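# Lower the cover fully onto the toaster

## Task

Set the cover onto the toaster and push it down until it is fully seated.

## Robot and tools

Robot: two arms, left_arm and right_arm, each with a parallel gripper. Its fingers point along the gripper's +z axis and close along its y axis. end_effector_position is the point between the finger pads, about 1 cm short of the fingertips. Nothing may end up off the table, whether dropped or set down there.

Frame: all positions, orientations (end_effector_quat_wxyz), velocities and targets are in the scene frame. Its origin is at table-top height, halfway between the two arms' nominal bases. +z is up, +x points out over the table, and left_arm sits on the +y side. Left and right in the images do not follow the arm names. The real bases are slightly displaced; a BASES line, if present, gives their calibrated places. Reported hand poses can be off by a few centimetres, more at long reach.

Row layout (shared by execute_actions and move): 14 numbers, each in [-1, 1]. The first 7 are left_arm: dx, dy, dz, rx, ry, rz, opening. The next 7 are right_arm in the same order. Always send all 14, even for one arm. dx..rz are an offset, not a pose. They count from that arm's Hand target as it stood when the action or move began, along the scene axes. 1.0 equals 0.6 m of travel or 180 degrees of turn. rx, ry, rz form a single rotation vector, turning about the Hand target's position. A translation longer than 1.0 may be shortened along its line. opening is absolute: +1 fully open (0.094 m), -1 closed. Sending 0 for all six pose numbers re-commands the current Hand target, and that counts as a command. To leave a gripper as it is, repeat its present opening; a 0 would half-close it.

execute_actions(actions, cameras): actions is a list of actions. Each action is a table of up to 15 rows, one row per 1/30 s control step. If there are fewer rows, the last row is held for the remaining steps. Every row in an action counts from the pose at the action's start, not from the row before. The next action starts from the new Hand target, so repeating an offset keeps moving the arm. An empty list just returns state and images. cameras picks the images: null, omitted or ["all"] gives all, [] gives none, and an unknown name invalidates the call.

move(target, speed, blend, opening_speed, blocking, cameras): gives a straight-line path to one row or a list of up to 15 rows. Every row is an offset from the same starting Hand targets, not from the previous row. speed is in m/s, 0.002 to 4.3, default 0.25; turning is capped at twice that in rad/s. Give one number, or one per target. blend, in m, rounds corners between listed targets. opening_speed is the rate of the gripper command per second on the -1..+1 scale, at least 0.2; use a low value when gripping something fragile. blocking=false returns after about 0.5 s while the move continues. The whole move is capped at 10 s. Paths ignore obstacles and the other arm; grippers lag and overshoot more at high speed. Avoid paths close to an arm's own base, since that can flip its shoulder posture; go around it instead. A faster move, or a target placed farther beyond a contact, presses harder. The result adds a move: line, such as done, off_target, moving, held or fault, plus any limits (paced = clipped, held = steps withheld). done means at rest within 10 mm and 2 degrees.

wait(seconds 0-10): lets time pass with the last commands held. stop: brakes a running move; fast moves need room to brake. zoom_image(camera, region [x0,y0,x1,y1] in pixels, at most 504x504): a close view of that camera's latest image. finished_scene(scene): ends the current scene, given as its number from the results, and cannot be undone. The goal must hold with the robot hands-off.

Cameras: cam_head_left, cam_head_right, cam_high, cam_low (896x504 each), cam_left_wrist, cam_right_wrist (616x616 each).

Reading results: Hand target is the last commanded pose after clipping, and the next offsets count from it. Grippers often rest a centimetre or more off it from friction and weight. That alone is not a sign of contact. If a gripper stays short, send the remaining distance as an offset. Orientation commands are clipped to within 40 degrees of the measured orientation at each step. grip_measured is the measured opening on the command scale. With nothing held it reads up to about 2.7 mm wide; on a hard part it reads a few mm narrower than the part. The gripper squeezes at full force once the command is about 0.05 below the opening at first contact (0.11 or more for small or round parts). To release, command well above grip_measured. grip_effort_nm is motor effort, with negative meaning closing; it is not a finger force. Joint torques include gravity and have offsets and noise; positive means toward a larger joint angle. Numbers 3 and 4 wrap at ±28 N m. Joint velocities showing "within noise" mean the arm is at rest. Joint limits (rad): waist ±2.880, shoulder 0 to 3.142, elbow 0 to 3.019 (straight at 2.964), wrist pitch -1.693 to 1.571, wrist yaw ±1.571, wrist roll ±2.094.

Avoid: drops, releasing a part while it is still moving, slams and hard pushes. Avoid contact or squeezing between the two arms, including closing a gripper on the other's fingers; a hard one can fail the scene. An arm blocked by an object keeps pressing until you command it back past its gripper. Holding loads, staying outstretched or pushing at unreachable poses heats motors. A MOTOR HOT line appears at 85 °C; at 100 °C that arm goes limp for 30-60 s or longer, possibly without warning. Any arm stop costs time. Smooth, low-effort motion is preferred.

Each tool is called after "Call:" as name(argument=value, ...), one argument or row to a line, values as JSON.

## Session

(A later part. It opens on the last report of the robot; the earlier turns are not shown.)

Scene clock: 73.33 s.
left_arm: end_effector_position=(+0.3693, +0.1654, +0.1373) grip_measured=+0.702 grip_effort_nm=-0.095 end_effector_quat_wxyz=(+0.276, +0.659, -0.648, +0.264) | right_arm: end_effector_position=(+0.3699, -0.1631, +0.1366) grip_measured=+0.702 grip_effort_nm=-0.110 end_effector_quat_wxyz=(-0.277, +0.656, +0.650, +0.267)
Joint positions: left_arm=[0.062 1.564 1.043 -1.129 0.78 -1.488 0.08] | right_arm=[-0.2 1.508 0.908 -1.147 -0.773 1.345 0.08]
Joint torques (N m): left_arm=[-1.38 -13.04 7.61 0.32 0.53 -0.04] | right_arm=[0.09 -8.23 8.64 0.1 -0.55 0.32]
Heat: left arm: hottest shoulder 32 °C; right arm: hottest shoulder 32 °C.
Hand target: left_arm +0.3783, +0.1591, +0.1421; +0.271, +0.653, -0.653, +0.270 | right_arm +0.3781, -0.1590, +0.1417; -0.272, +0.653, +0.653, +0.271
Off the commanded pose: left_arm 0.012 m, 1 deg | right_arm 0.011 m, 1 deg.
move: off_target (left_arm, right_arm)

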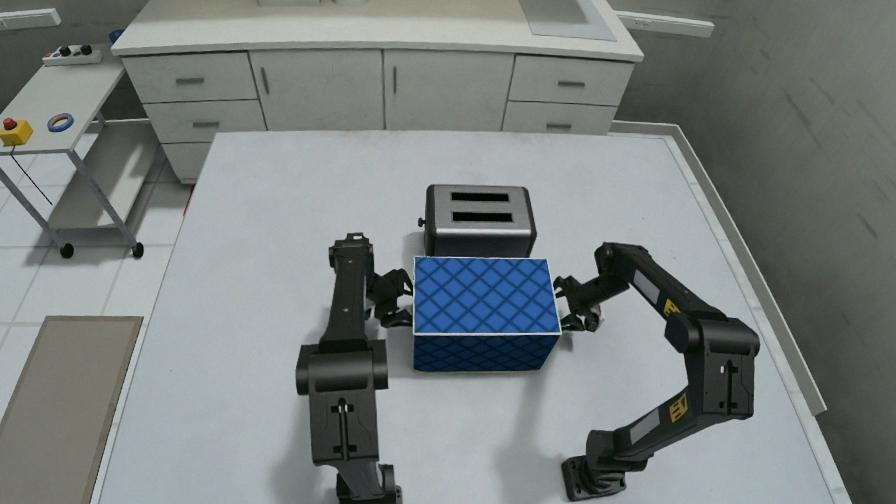

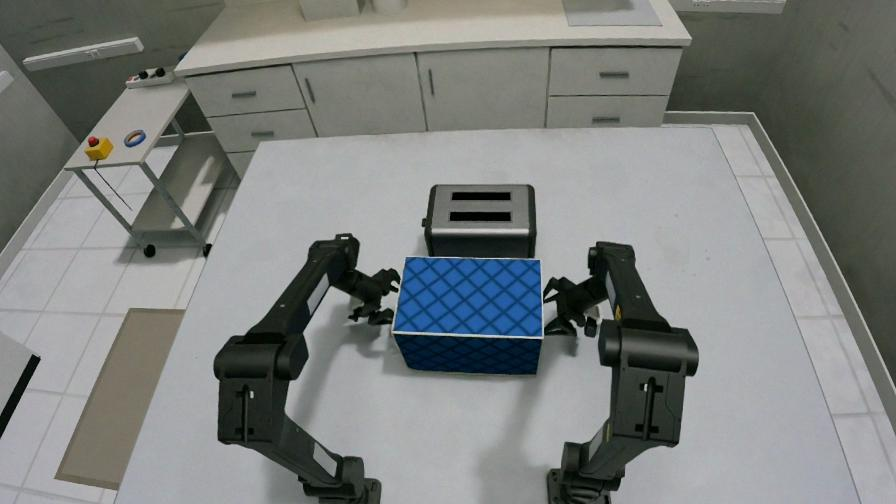

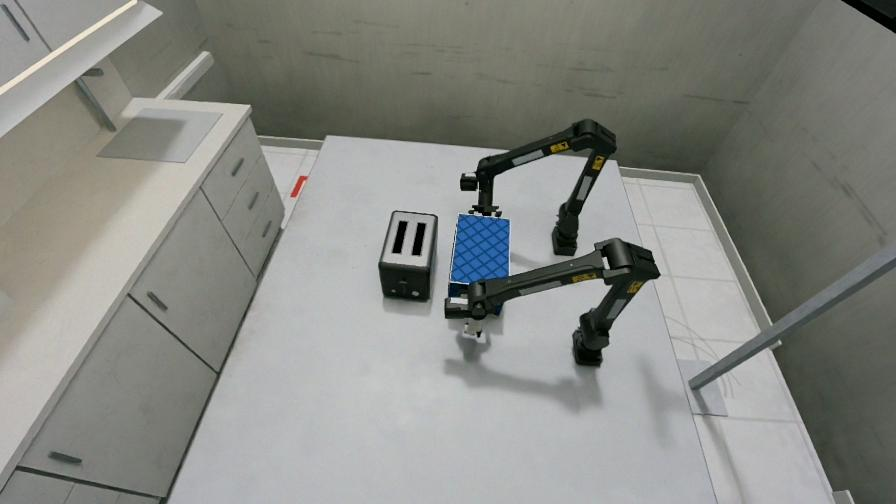

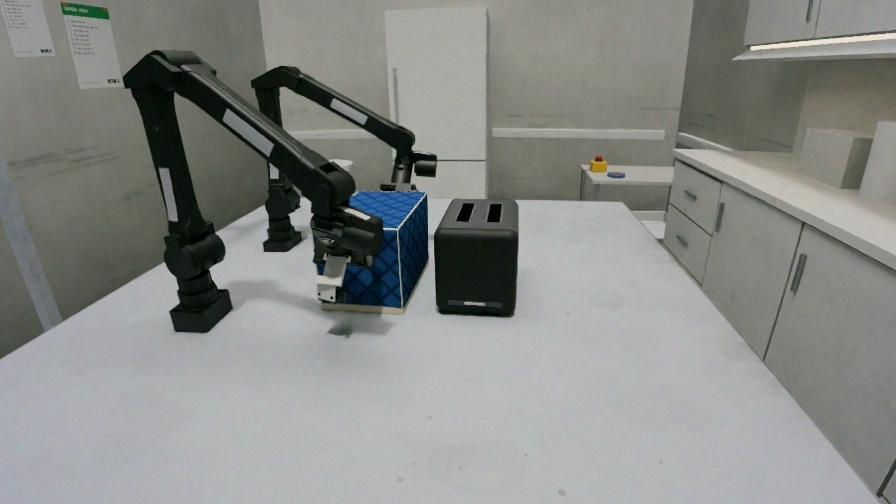

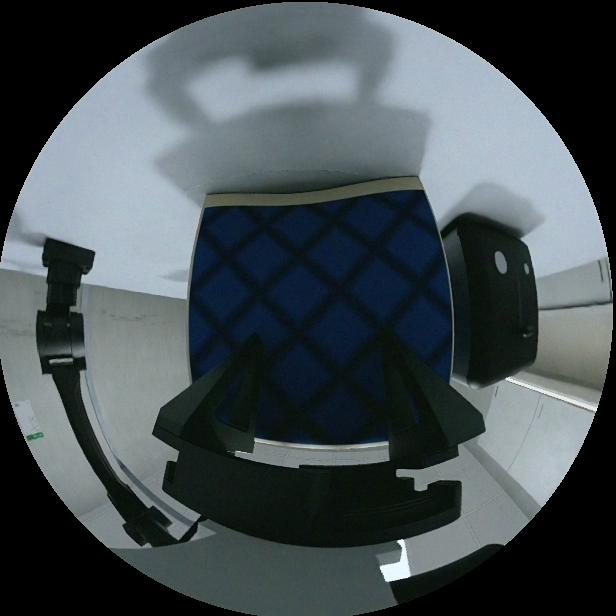

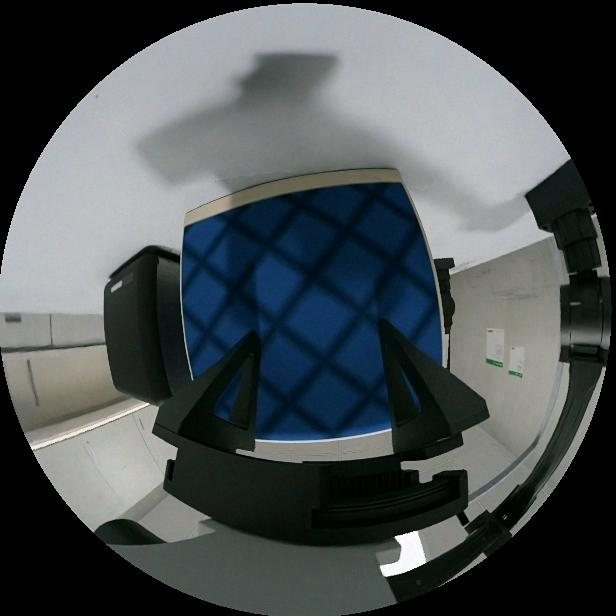

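Call:
zoom_image(
  camera="cam_left_wrist",
  region=[150, 150, 500, 500],
)

Call:
zoom_image(
  camera="cam_low",
  region=[250, 130, 550, 340],
)

Scaled by 1.440 from the camera's 616x616 image, which has a finer 880x880 frame.

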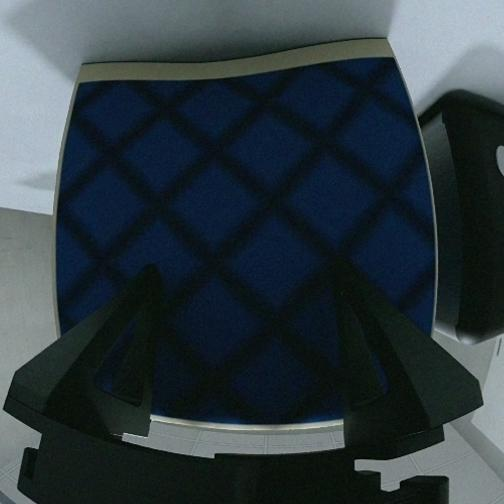

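Scaled by 1.680.

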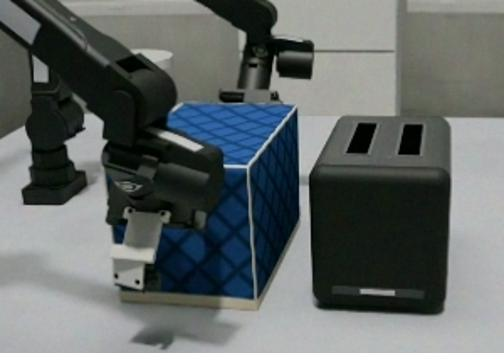

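Call:
move(
  target=[
    [0,0.025,0,0,0,0,0.7,0,-0.025,0,0,0,0,0.7],
    [0,0.025,0.06,0,0,0,0.7,0,-0.025,0.06,0,0,0,0.7],
  ],
  speed=0.1,
)

Call:
zoom_image(
  camera="cam_low",
  region=[250, 130, 550, 340],
)

Call:
zoom_image(
  camera="cam_head_left",
  region=[300, 160, 660, 400],
)

Scene clock: 88.13 s.
left_arm: end_effector_position=(+0.3641, +0.1667, +0.1577) grip_measured=+0.702 grip_effort_nm=-0.090 end_effector_quat_wxyz=(+0.291, +0.658, -0.648, +0.252) | right_arm: end_effector_position=(+0.3617, -0.1659, +0.1607) grip_measured=+0.702 grip_effort_nm=-0.100 end_effector_quat_wxyz=(-0.295, +0.659, +0.643, +0.255)
Joint positions: left_arm=[0.066 1.551 1.085 -1.239 0.78 -1.459 0.08] | right_arm=[-0.212 1.48 0.944 -1.27 -0.773 1.324 0.08]
Joint torques (N m): left_arm=[1.03 -14.74 9.13 -0.66 0.39 0.16] | right_arm=[-2.08 -8.88 11.32 -0.59 -0.26 -0.01]
Heat: left arm: hottest shoulder 32 °C; right arm: hottest shoulder 32 °C.
Hand target: left_arm +0.3783, +0.1740, +0.1781; +0.271, +0.653, -0.653, +0.270 | right_arm +0.3782, -0.1741, +0.1778; -0.272, +0.653, +0.653, +0.271
Off the commanded pose: left_arm 0.026 m, 3 deg | right_arm 0.025 m, 3 deg.
move: off_target (left_arm, right_arm)

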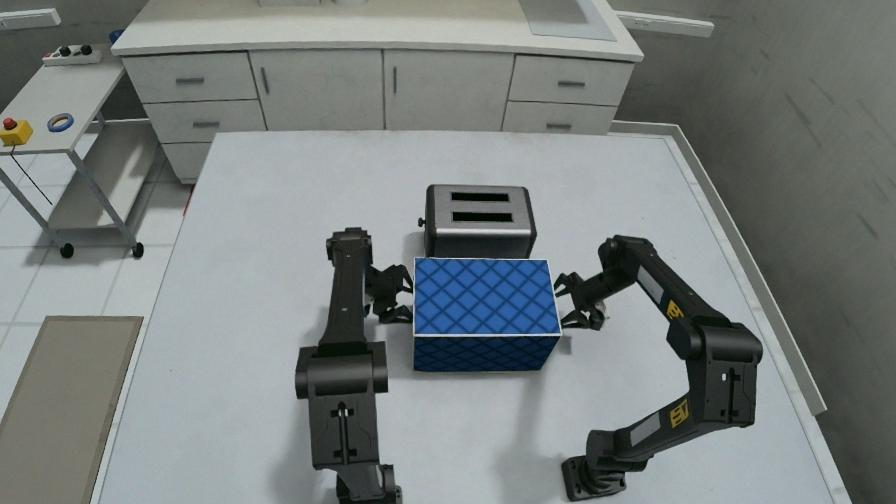

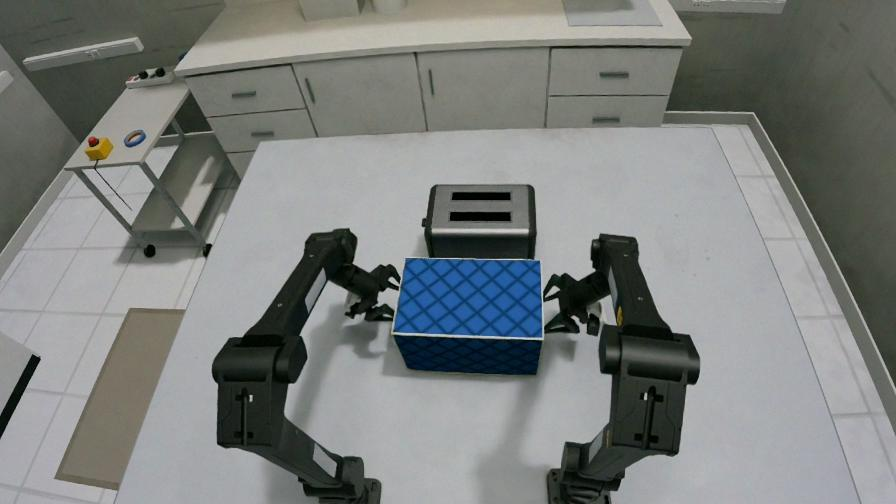

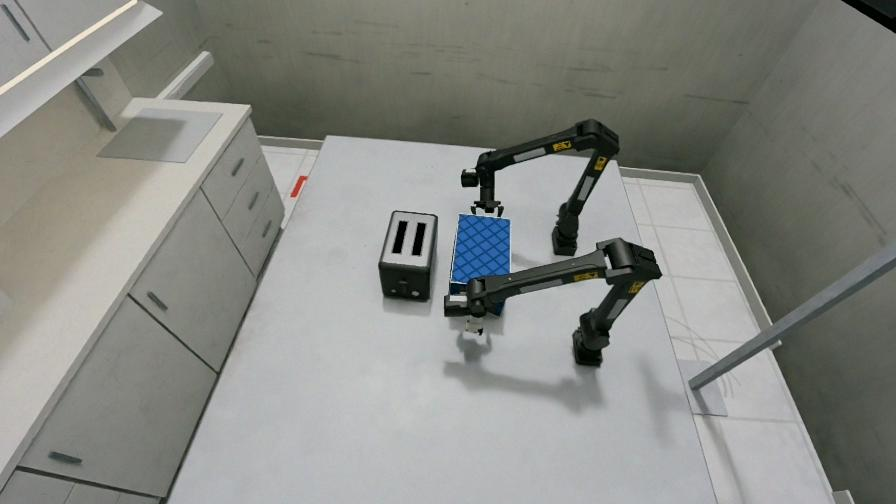

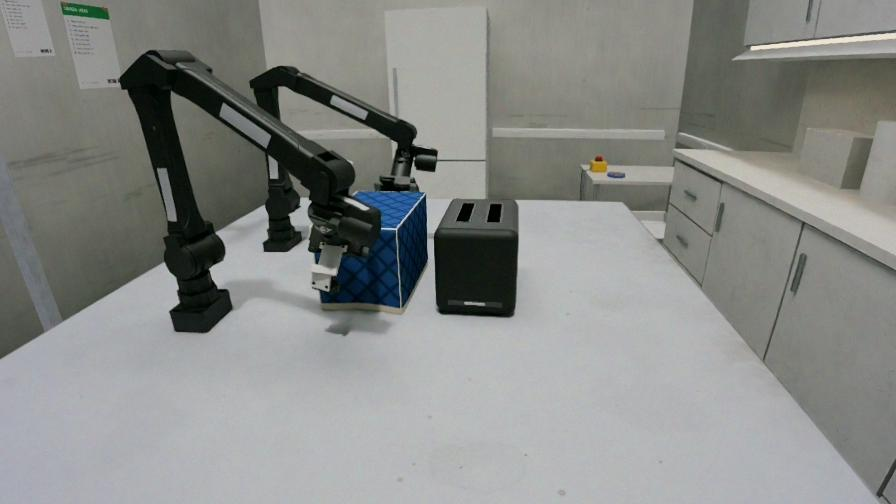

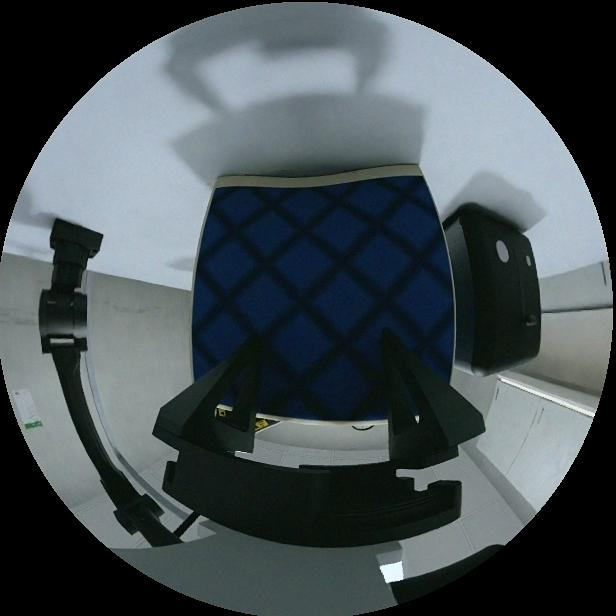

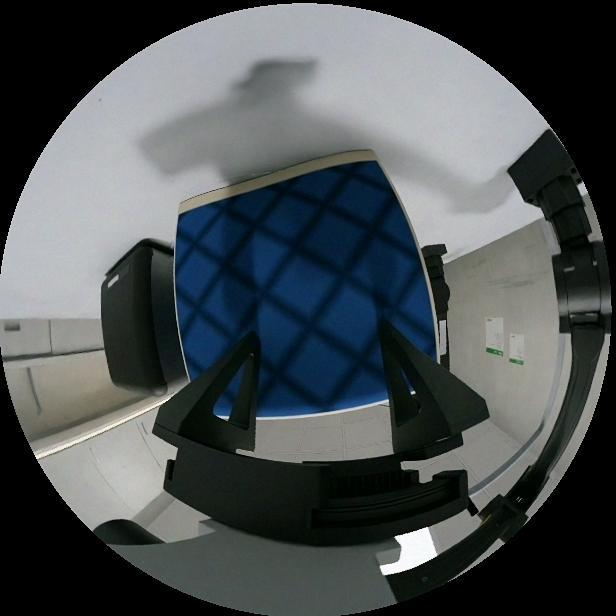

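Scaled by 1.680.

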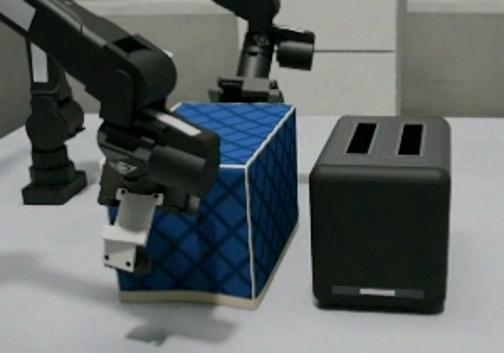

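Scaled by 1.400.

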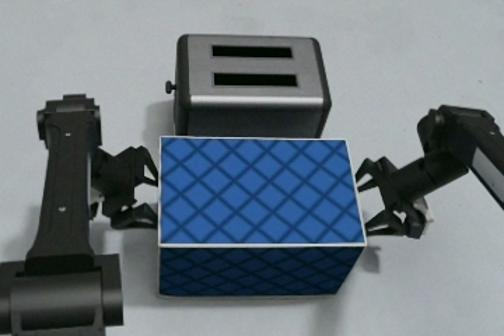

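Call:
move(
  target=[
    [0,0.03,0,0,0,0,0.7,0,-0.03,0,0,0,0,0.7],
    [0,0.03,0.05,0,0,0,0.7,0,-0.03,0.05,0,0,0,0.7],
  ],
  speed=0.1,
)

Call:
zoom_image(
  camera="cam_low",
  region=[250, 130, 550, 340],
)

Scene clock: 94.37 s.
left_arm: end_effector_position=(+0.3661, +0.1854, +0.1886) grip_measured=+0.702 grip_effort_nm=-0.100 end_effector_quat_wxyz=(+0.291, +0.658, -0.647, +0.254) | right_arm: end_effector_position=(+0.3628, -0.1843, +0.1887) grip_measured=+0.702 grip_effort_nm=-0.105 end_effector_quat_wxyz=(-0.296, +0.660, +0.642, +0.255)
Joint positions: left_arm=[0.111 1.533 1.149 -1.362 0.777 -1.4 0.08] | right_arm=[-0.261 1.465 1.008 -1.397 -0.762 1.26 0.08]
Joint torques (N m): left_arm=[0.73 -14.51 9.32 -0.79 0.33 0.17] | right_arm=[-1.79 -9.23 11.81 -0.62 -0.28 -0.01]
Heat: left arm: hottest elbow 33 °C; right arm: hottest shoulder 32 °C.
Hand target: left_arm +0.3783, +0.1920, +0.2082; +0.271, +0.653, -0.653, +0.270 | right_arm +0.3781, -0.1920, +0.2077; -0.272, +0.653, +0.653, +0.271
Off the commanded pose: left_arm 0.024 m, 3 deg | right_arm 0.026 m, 4 deg.
move: off_target (left_arm, right_arm)

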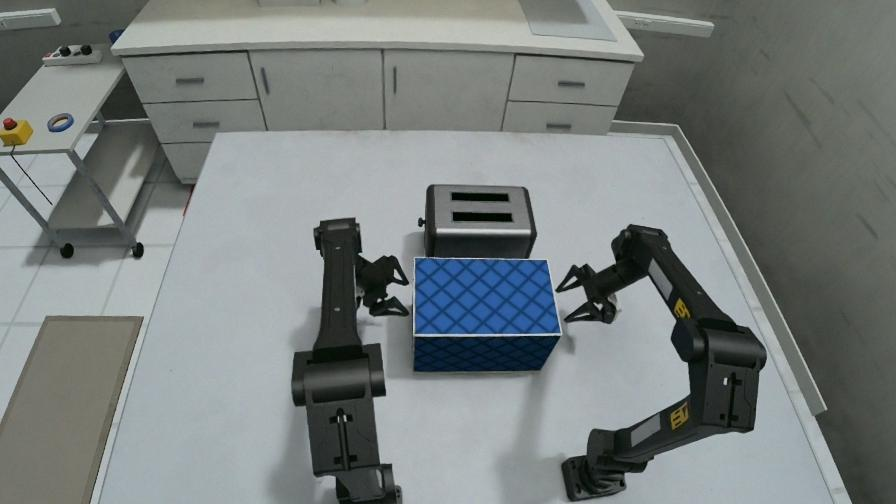

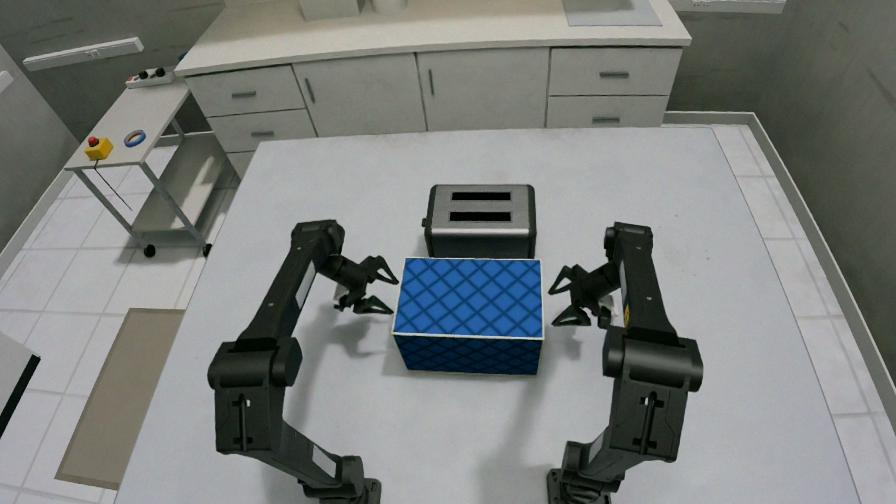

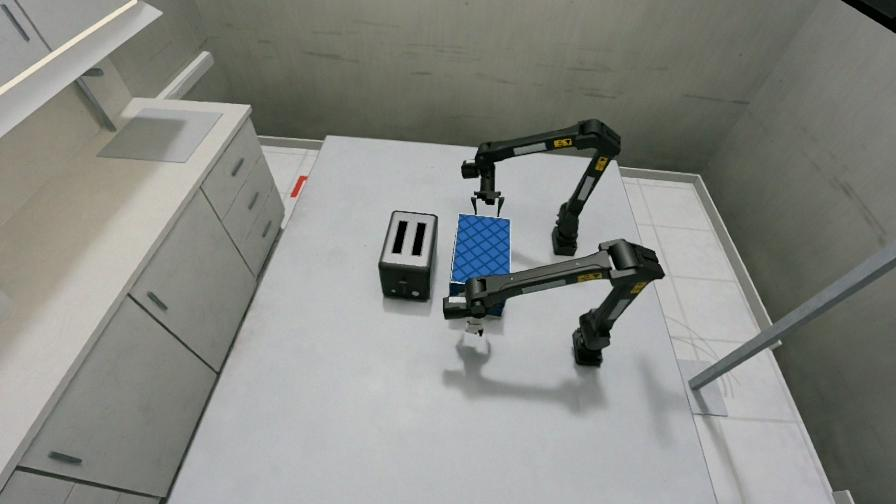

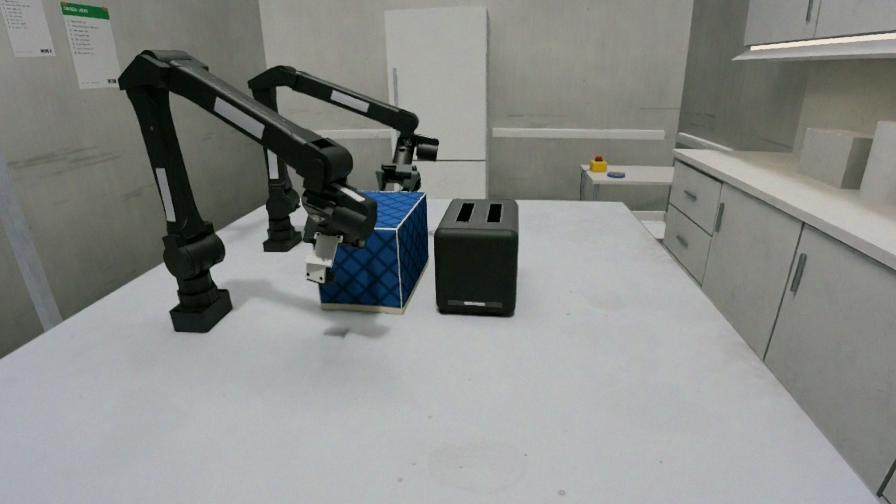

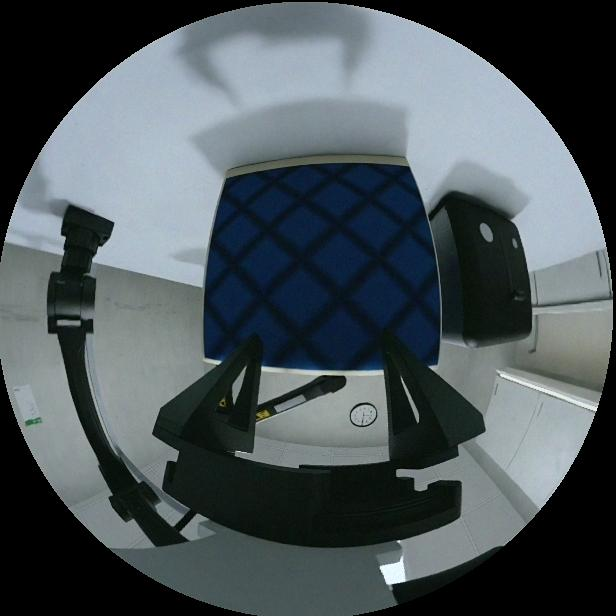

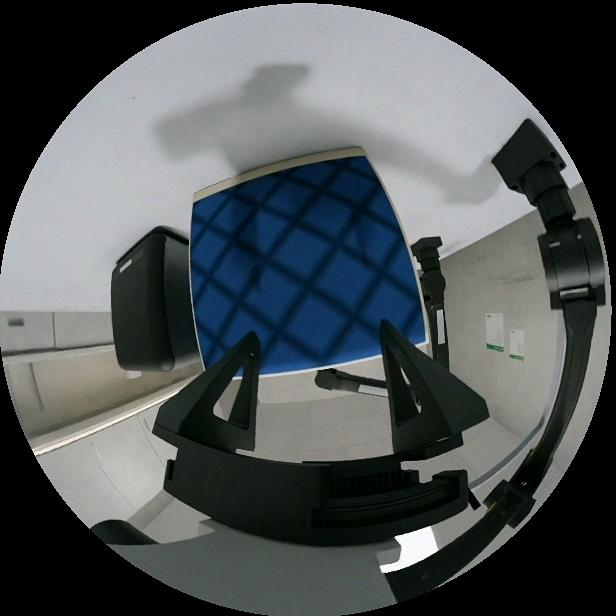

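Scaled by 1.680.

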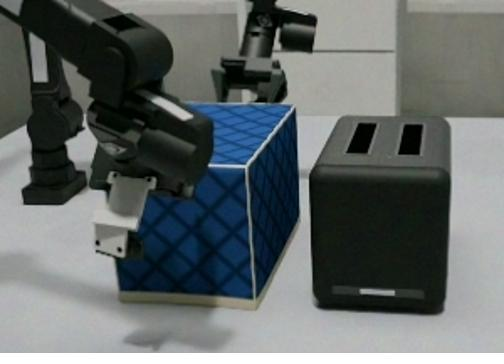

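Call:
move(
  target=[0,-0.085,0,0,0,0,0.7,0,0.085,0,0,0,0,0.7],
  speed=0.06,
)

Call:
zoom_image(
  camera="cam_low",
  region=[250, 130, 550, 340],
)

Call:
zoom_image(
  camera="cam_head_right",
  region=[300, 160, 660, 400],
)

Scene clock: 101.70 s.
left_arm: end_effector_position=(+0.3774, +0.1538, +0.1946) grip_measured=+0.701 grip_effort_nm=-0.081 end_effector_quat_wxyz=(+0.279, +0.666, -0.642, +0.259) | right_arm: end_effector_position=(+0.3772, -0.1511, +0.1980) grip_measured=+0.702 grip_effort_nm=-0.110 end_effector_quat_wxyz=(-0.276, +0.661, +0.646, +0.263)
Joint positions: left_arm=[0.032 1.512 1.149 -1.263 0.78 -1.548 0.08] | right_arm=[-0.163 1.426 1.008 -1.289 -0.773 1.412 0.08]
Joint torques (N m): left_arm=[-2.26 -15.44 7.21 0.14 0.59 -0.04] | right_arm=[1.2 -9.41 8.38 0.09 -0.78 0.3]
Heat: left arm: hottest elbow 33 °C; right arm: hottest shoulder 32 °C.
Hand target: left_arm +0.3782, +0.1410, +0.2081; +0.271, +0.654, -0.653, +0.270 | right_arm +0.3781, -0.1410, +0.2078; -0.272, +0.653, +0.653, +0.271
Off the commanded pose: left_arm 0.019 m, 2 deg | right_arm 0.014 m, 2 deg.
move: off_target (left_arm, right_arm)

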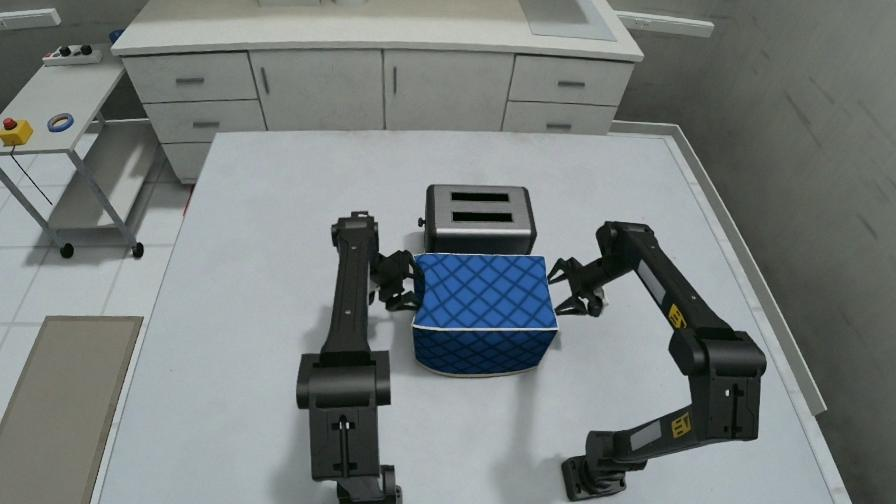

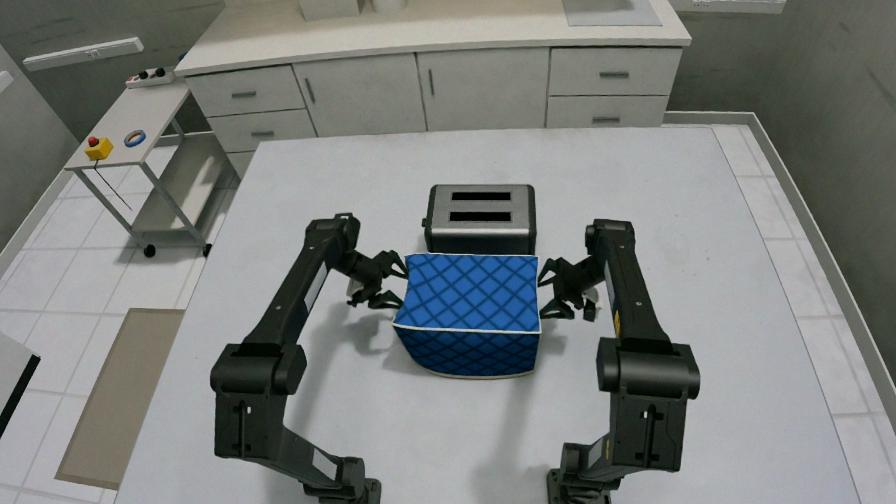

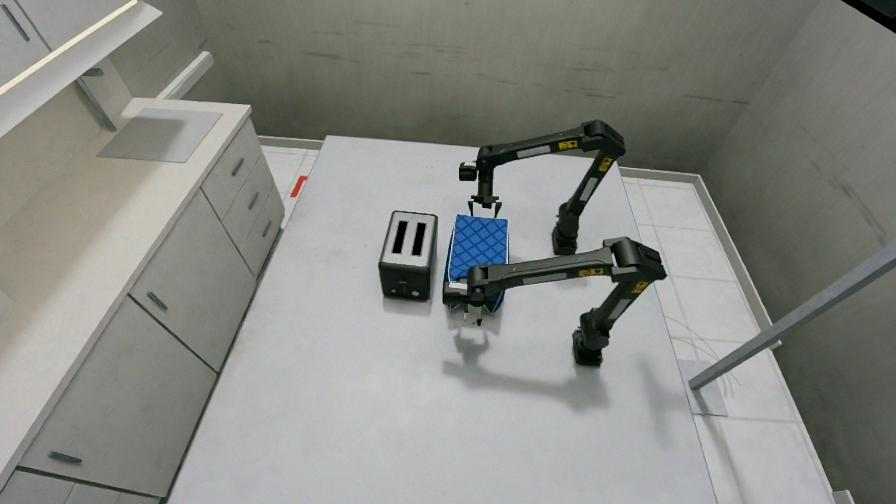

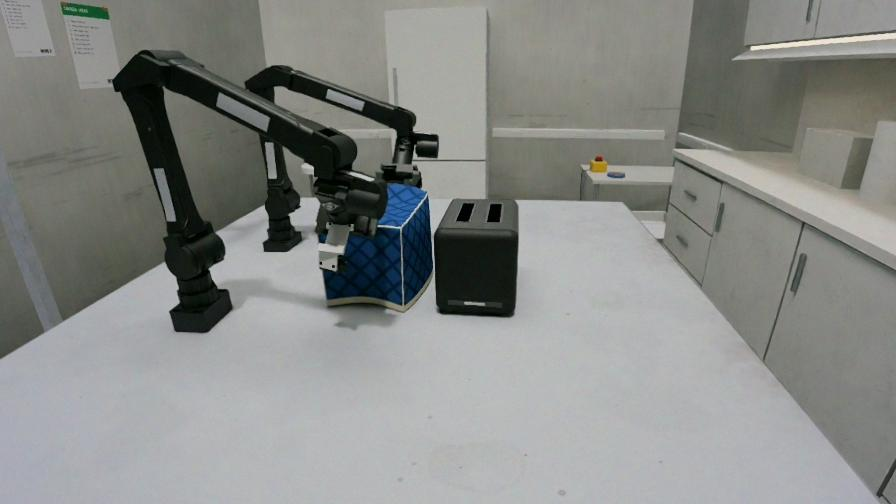

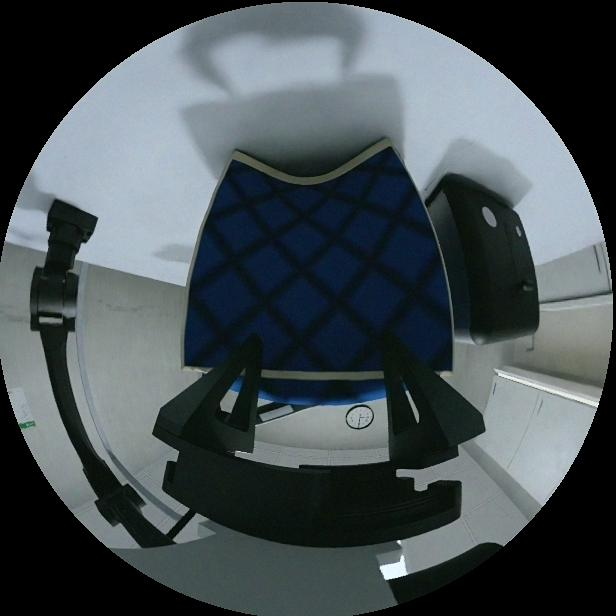

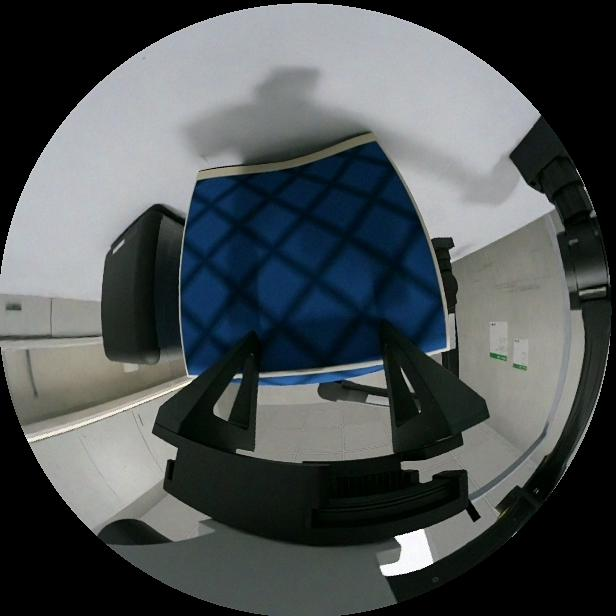

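Scaled by 1.680.

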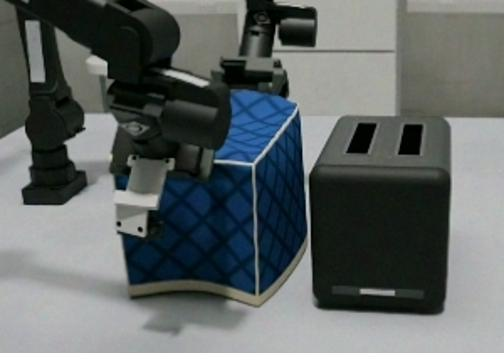

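Scaled by 1.400.

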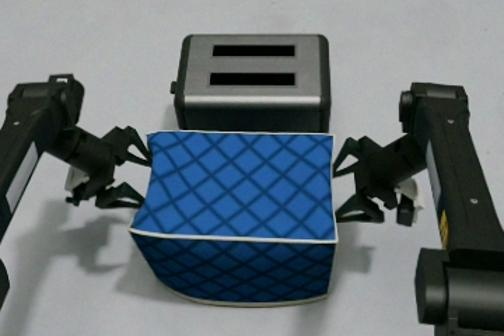

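Call:
move(
  target=[0,-0.025,0.12,0,0,0,0.7,0,0.025,0.12,0,0,0,0.7],
  speed=0.08,
)

Call:
zoom_image(
  camera="cam_low",
  region=[250, 130, 550, 340],
)

Call:
zoom_image(
  camera="cam_head_right",
  region=[300, 160, 660, 400],
)

Scene clock: 112.30 s.
left_arm: end_effector_position=(+0.3737, +0.1400, +0.2543) grip_measured=+0.701 grip_effort_nm=-0.061 end_effector_quat_wxyz=(+0.281, +0.669, -0.639, +0.256) | right_arm: end_effector_position=(+0.3652, -0.1356, +0.2531) grip_measured=+0.702 grip_effort_nm=-0.085 end_effector_quat_wxyz=(-0.287, +0.665, +0.642, +0.253)
Joint positions: left_arm=[-0.001 1.454 1.25 -1.394 0.78 -1.601 0.08] | right_arm=[-0.124 1.349 1.083 -1.436 -0.776 1.465 0.08]
Joint torques (N m): left_arm=[-2.73 -14.15 10.33 -0.57 0.55 0] | right_arm=[1.03 -8.47 13.55 -0.31 -0.84 0.31]
Heat: left arm: hottest elbow 33 °C; right arm: hottest shoulder 32 °C.
Hand target: left_arm +0.3783, +0.1260, +0.2802; +0.271, +0.653, -0.654, +0.270 | right_arm +0.3781, -0.1260, +0.2799; -0.272, +0.653, +0.653, +0.271
Off the commanded pose: left_arm 0.030 m, 3 deg | right_arm 0.031 m, 3 deg.
move: off_target (left_arm, right_arm)

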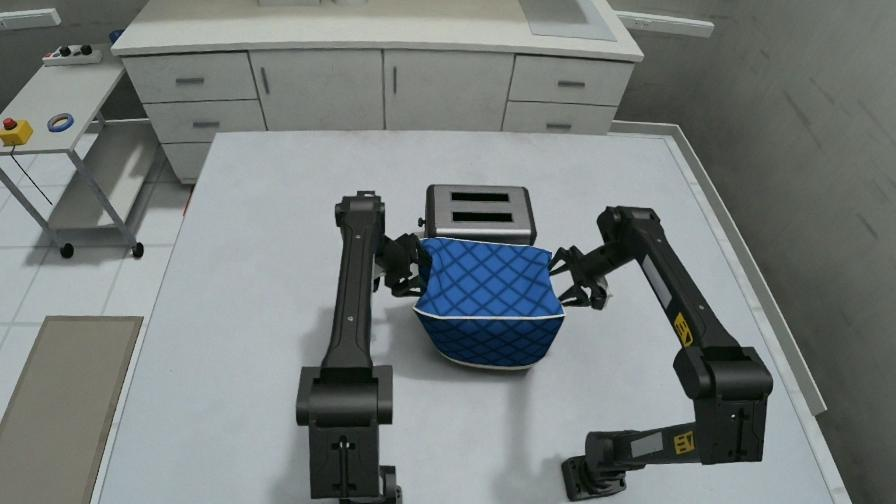

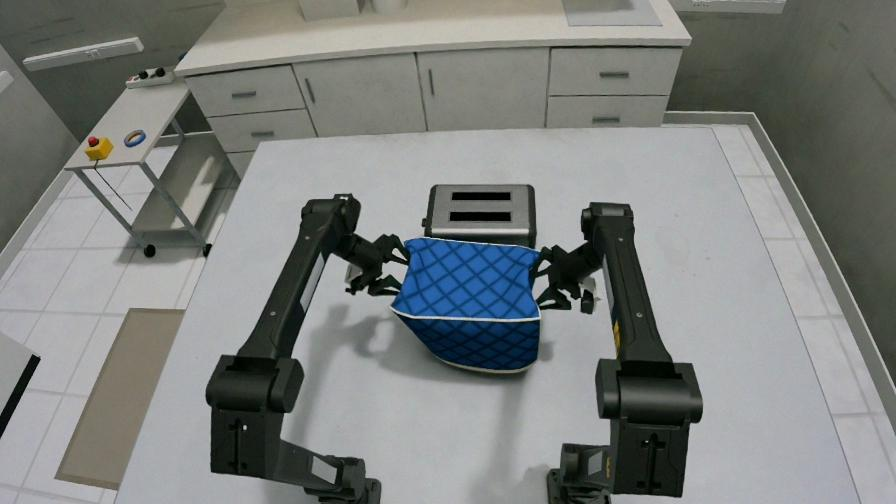

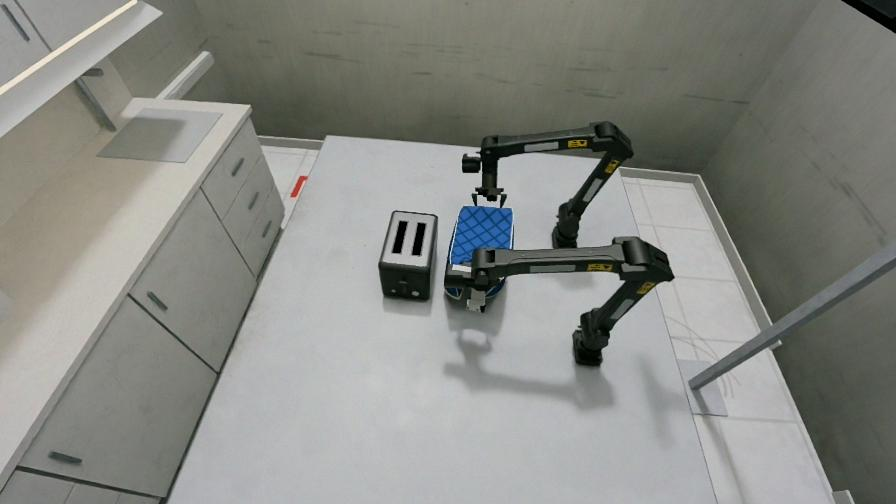

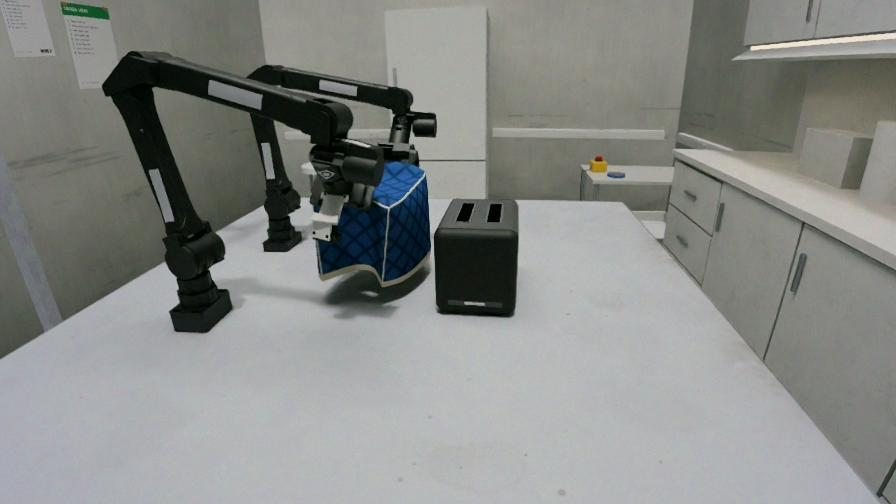

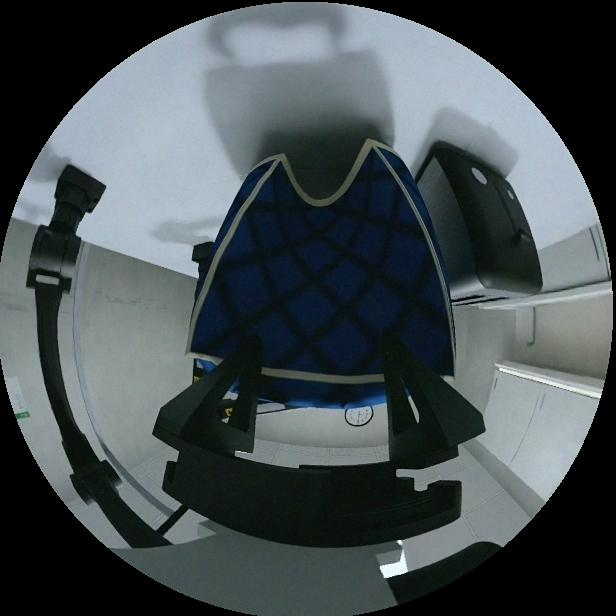

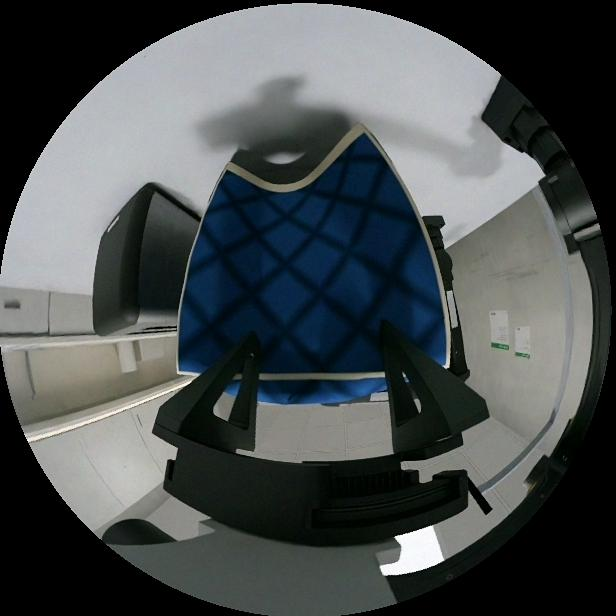

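Scaled by 1.680.

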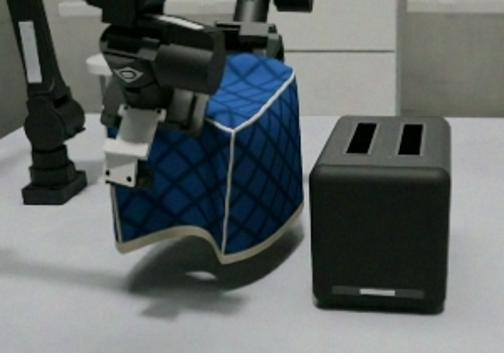

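Scaled by 1.400.

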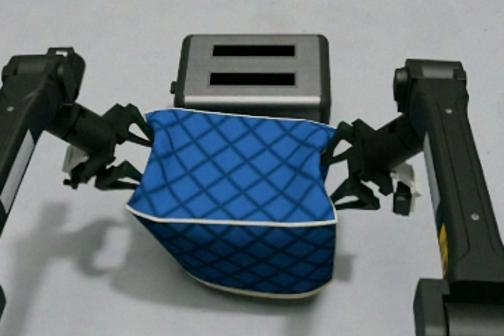

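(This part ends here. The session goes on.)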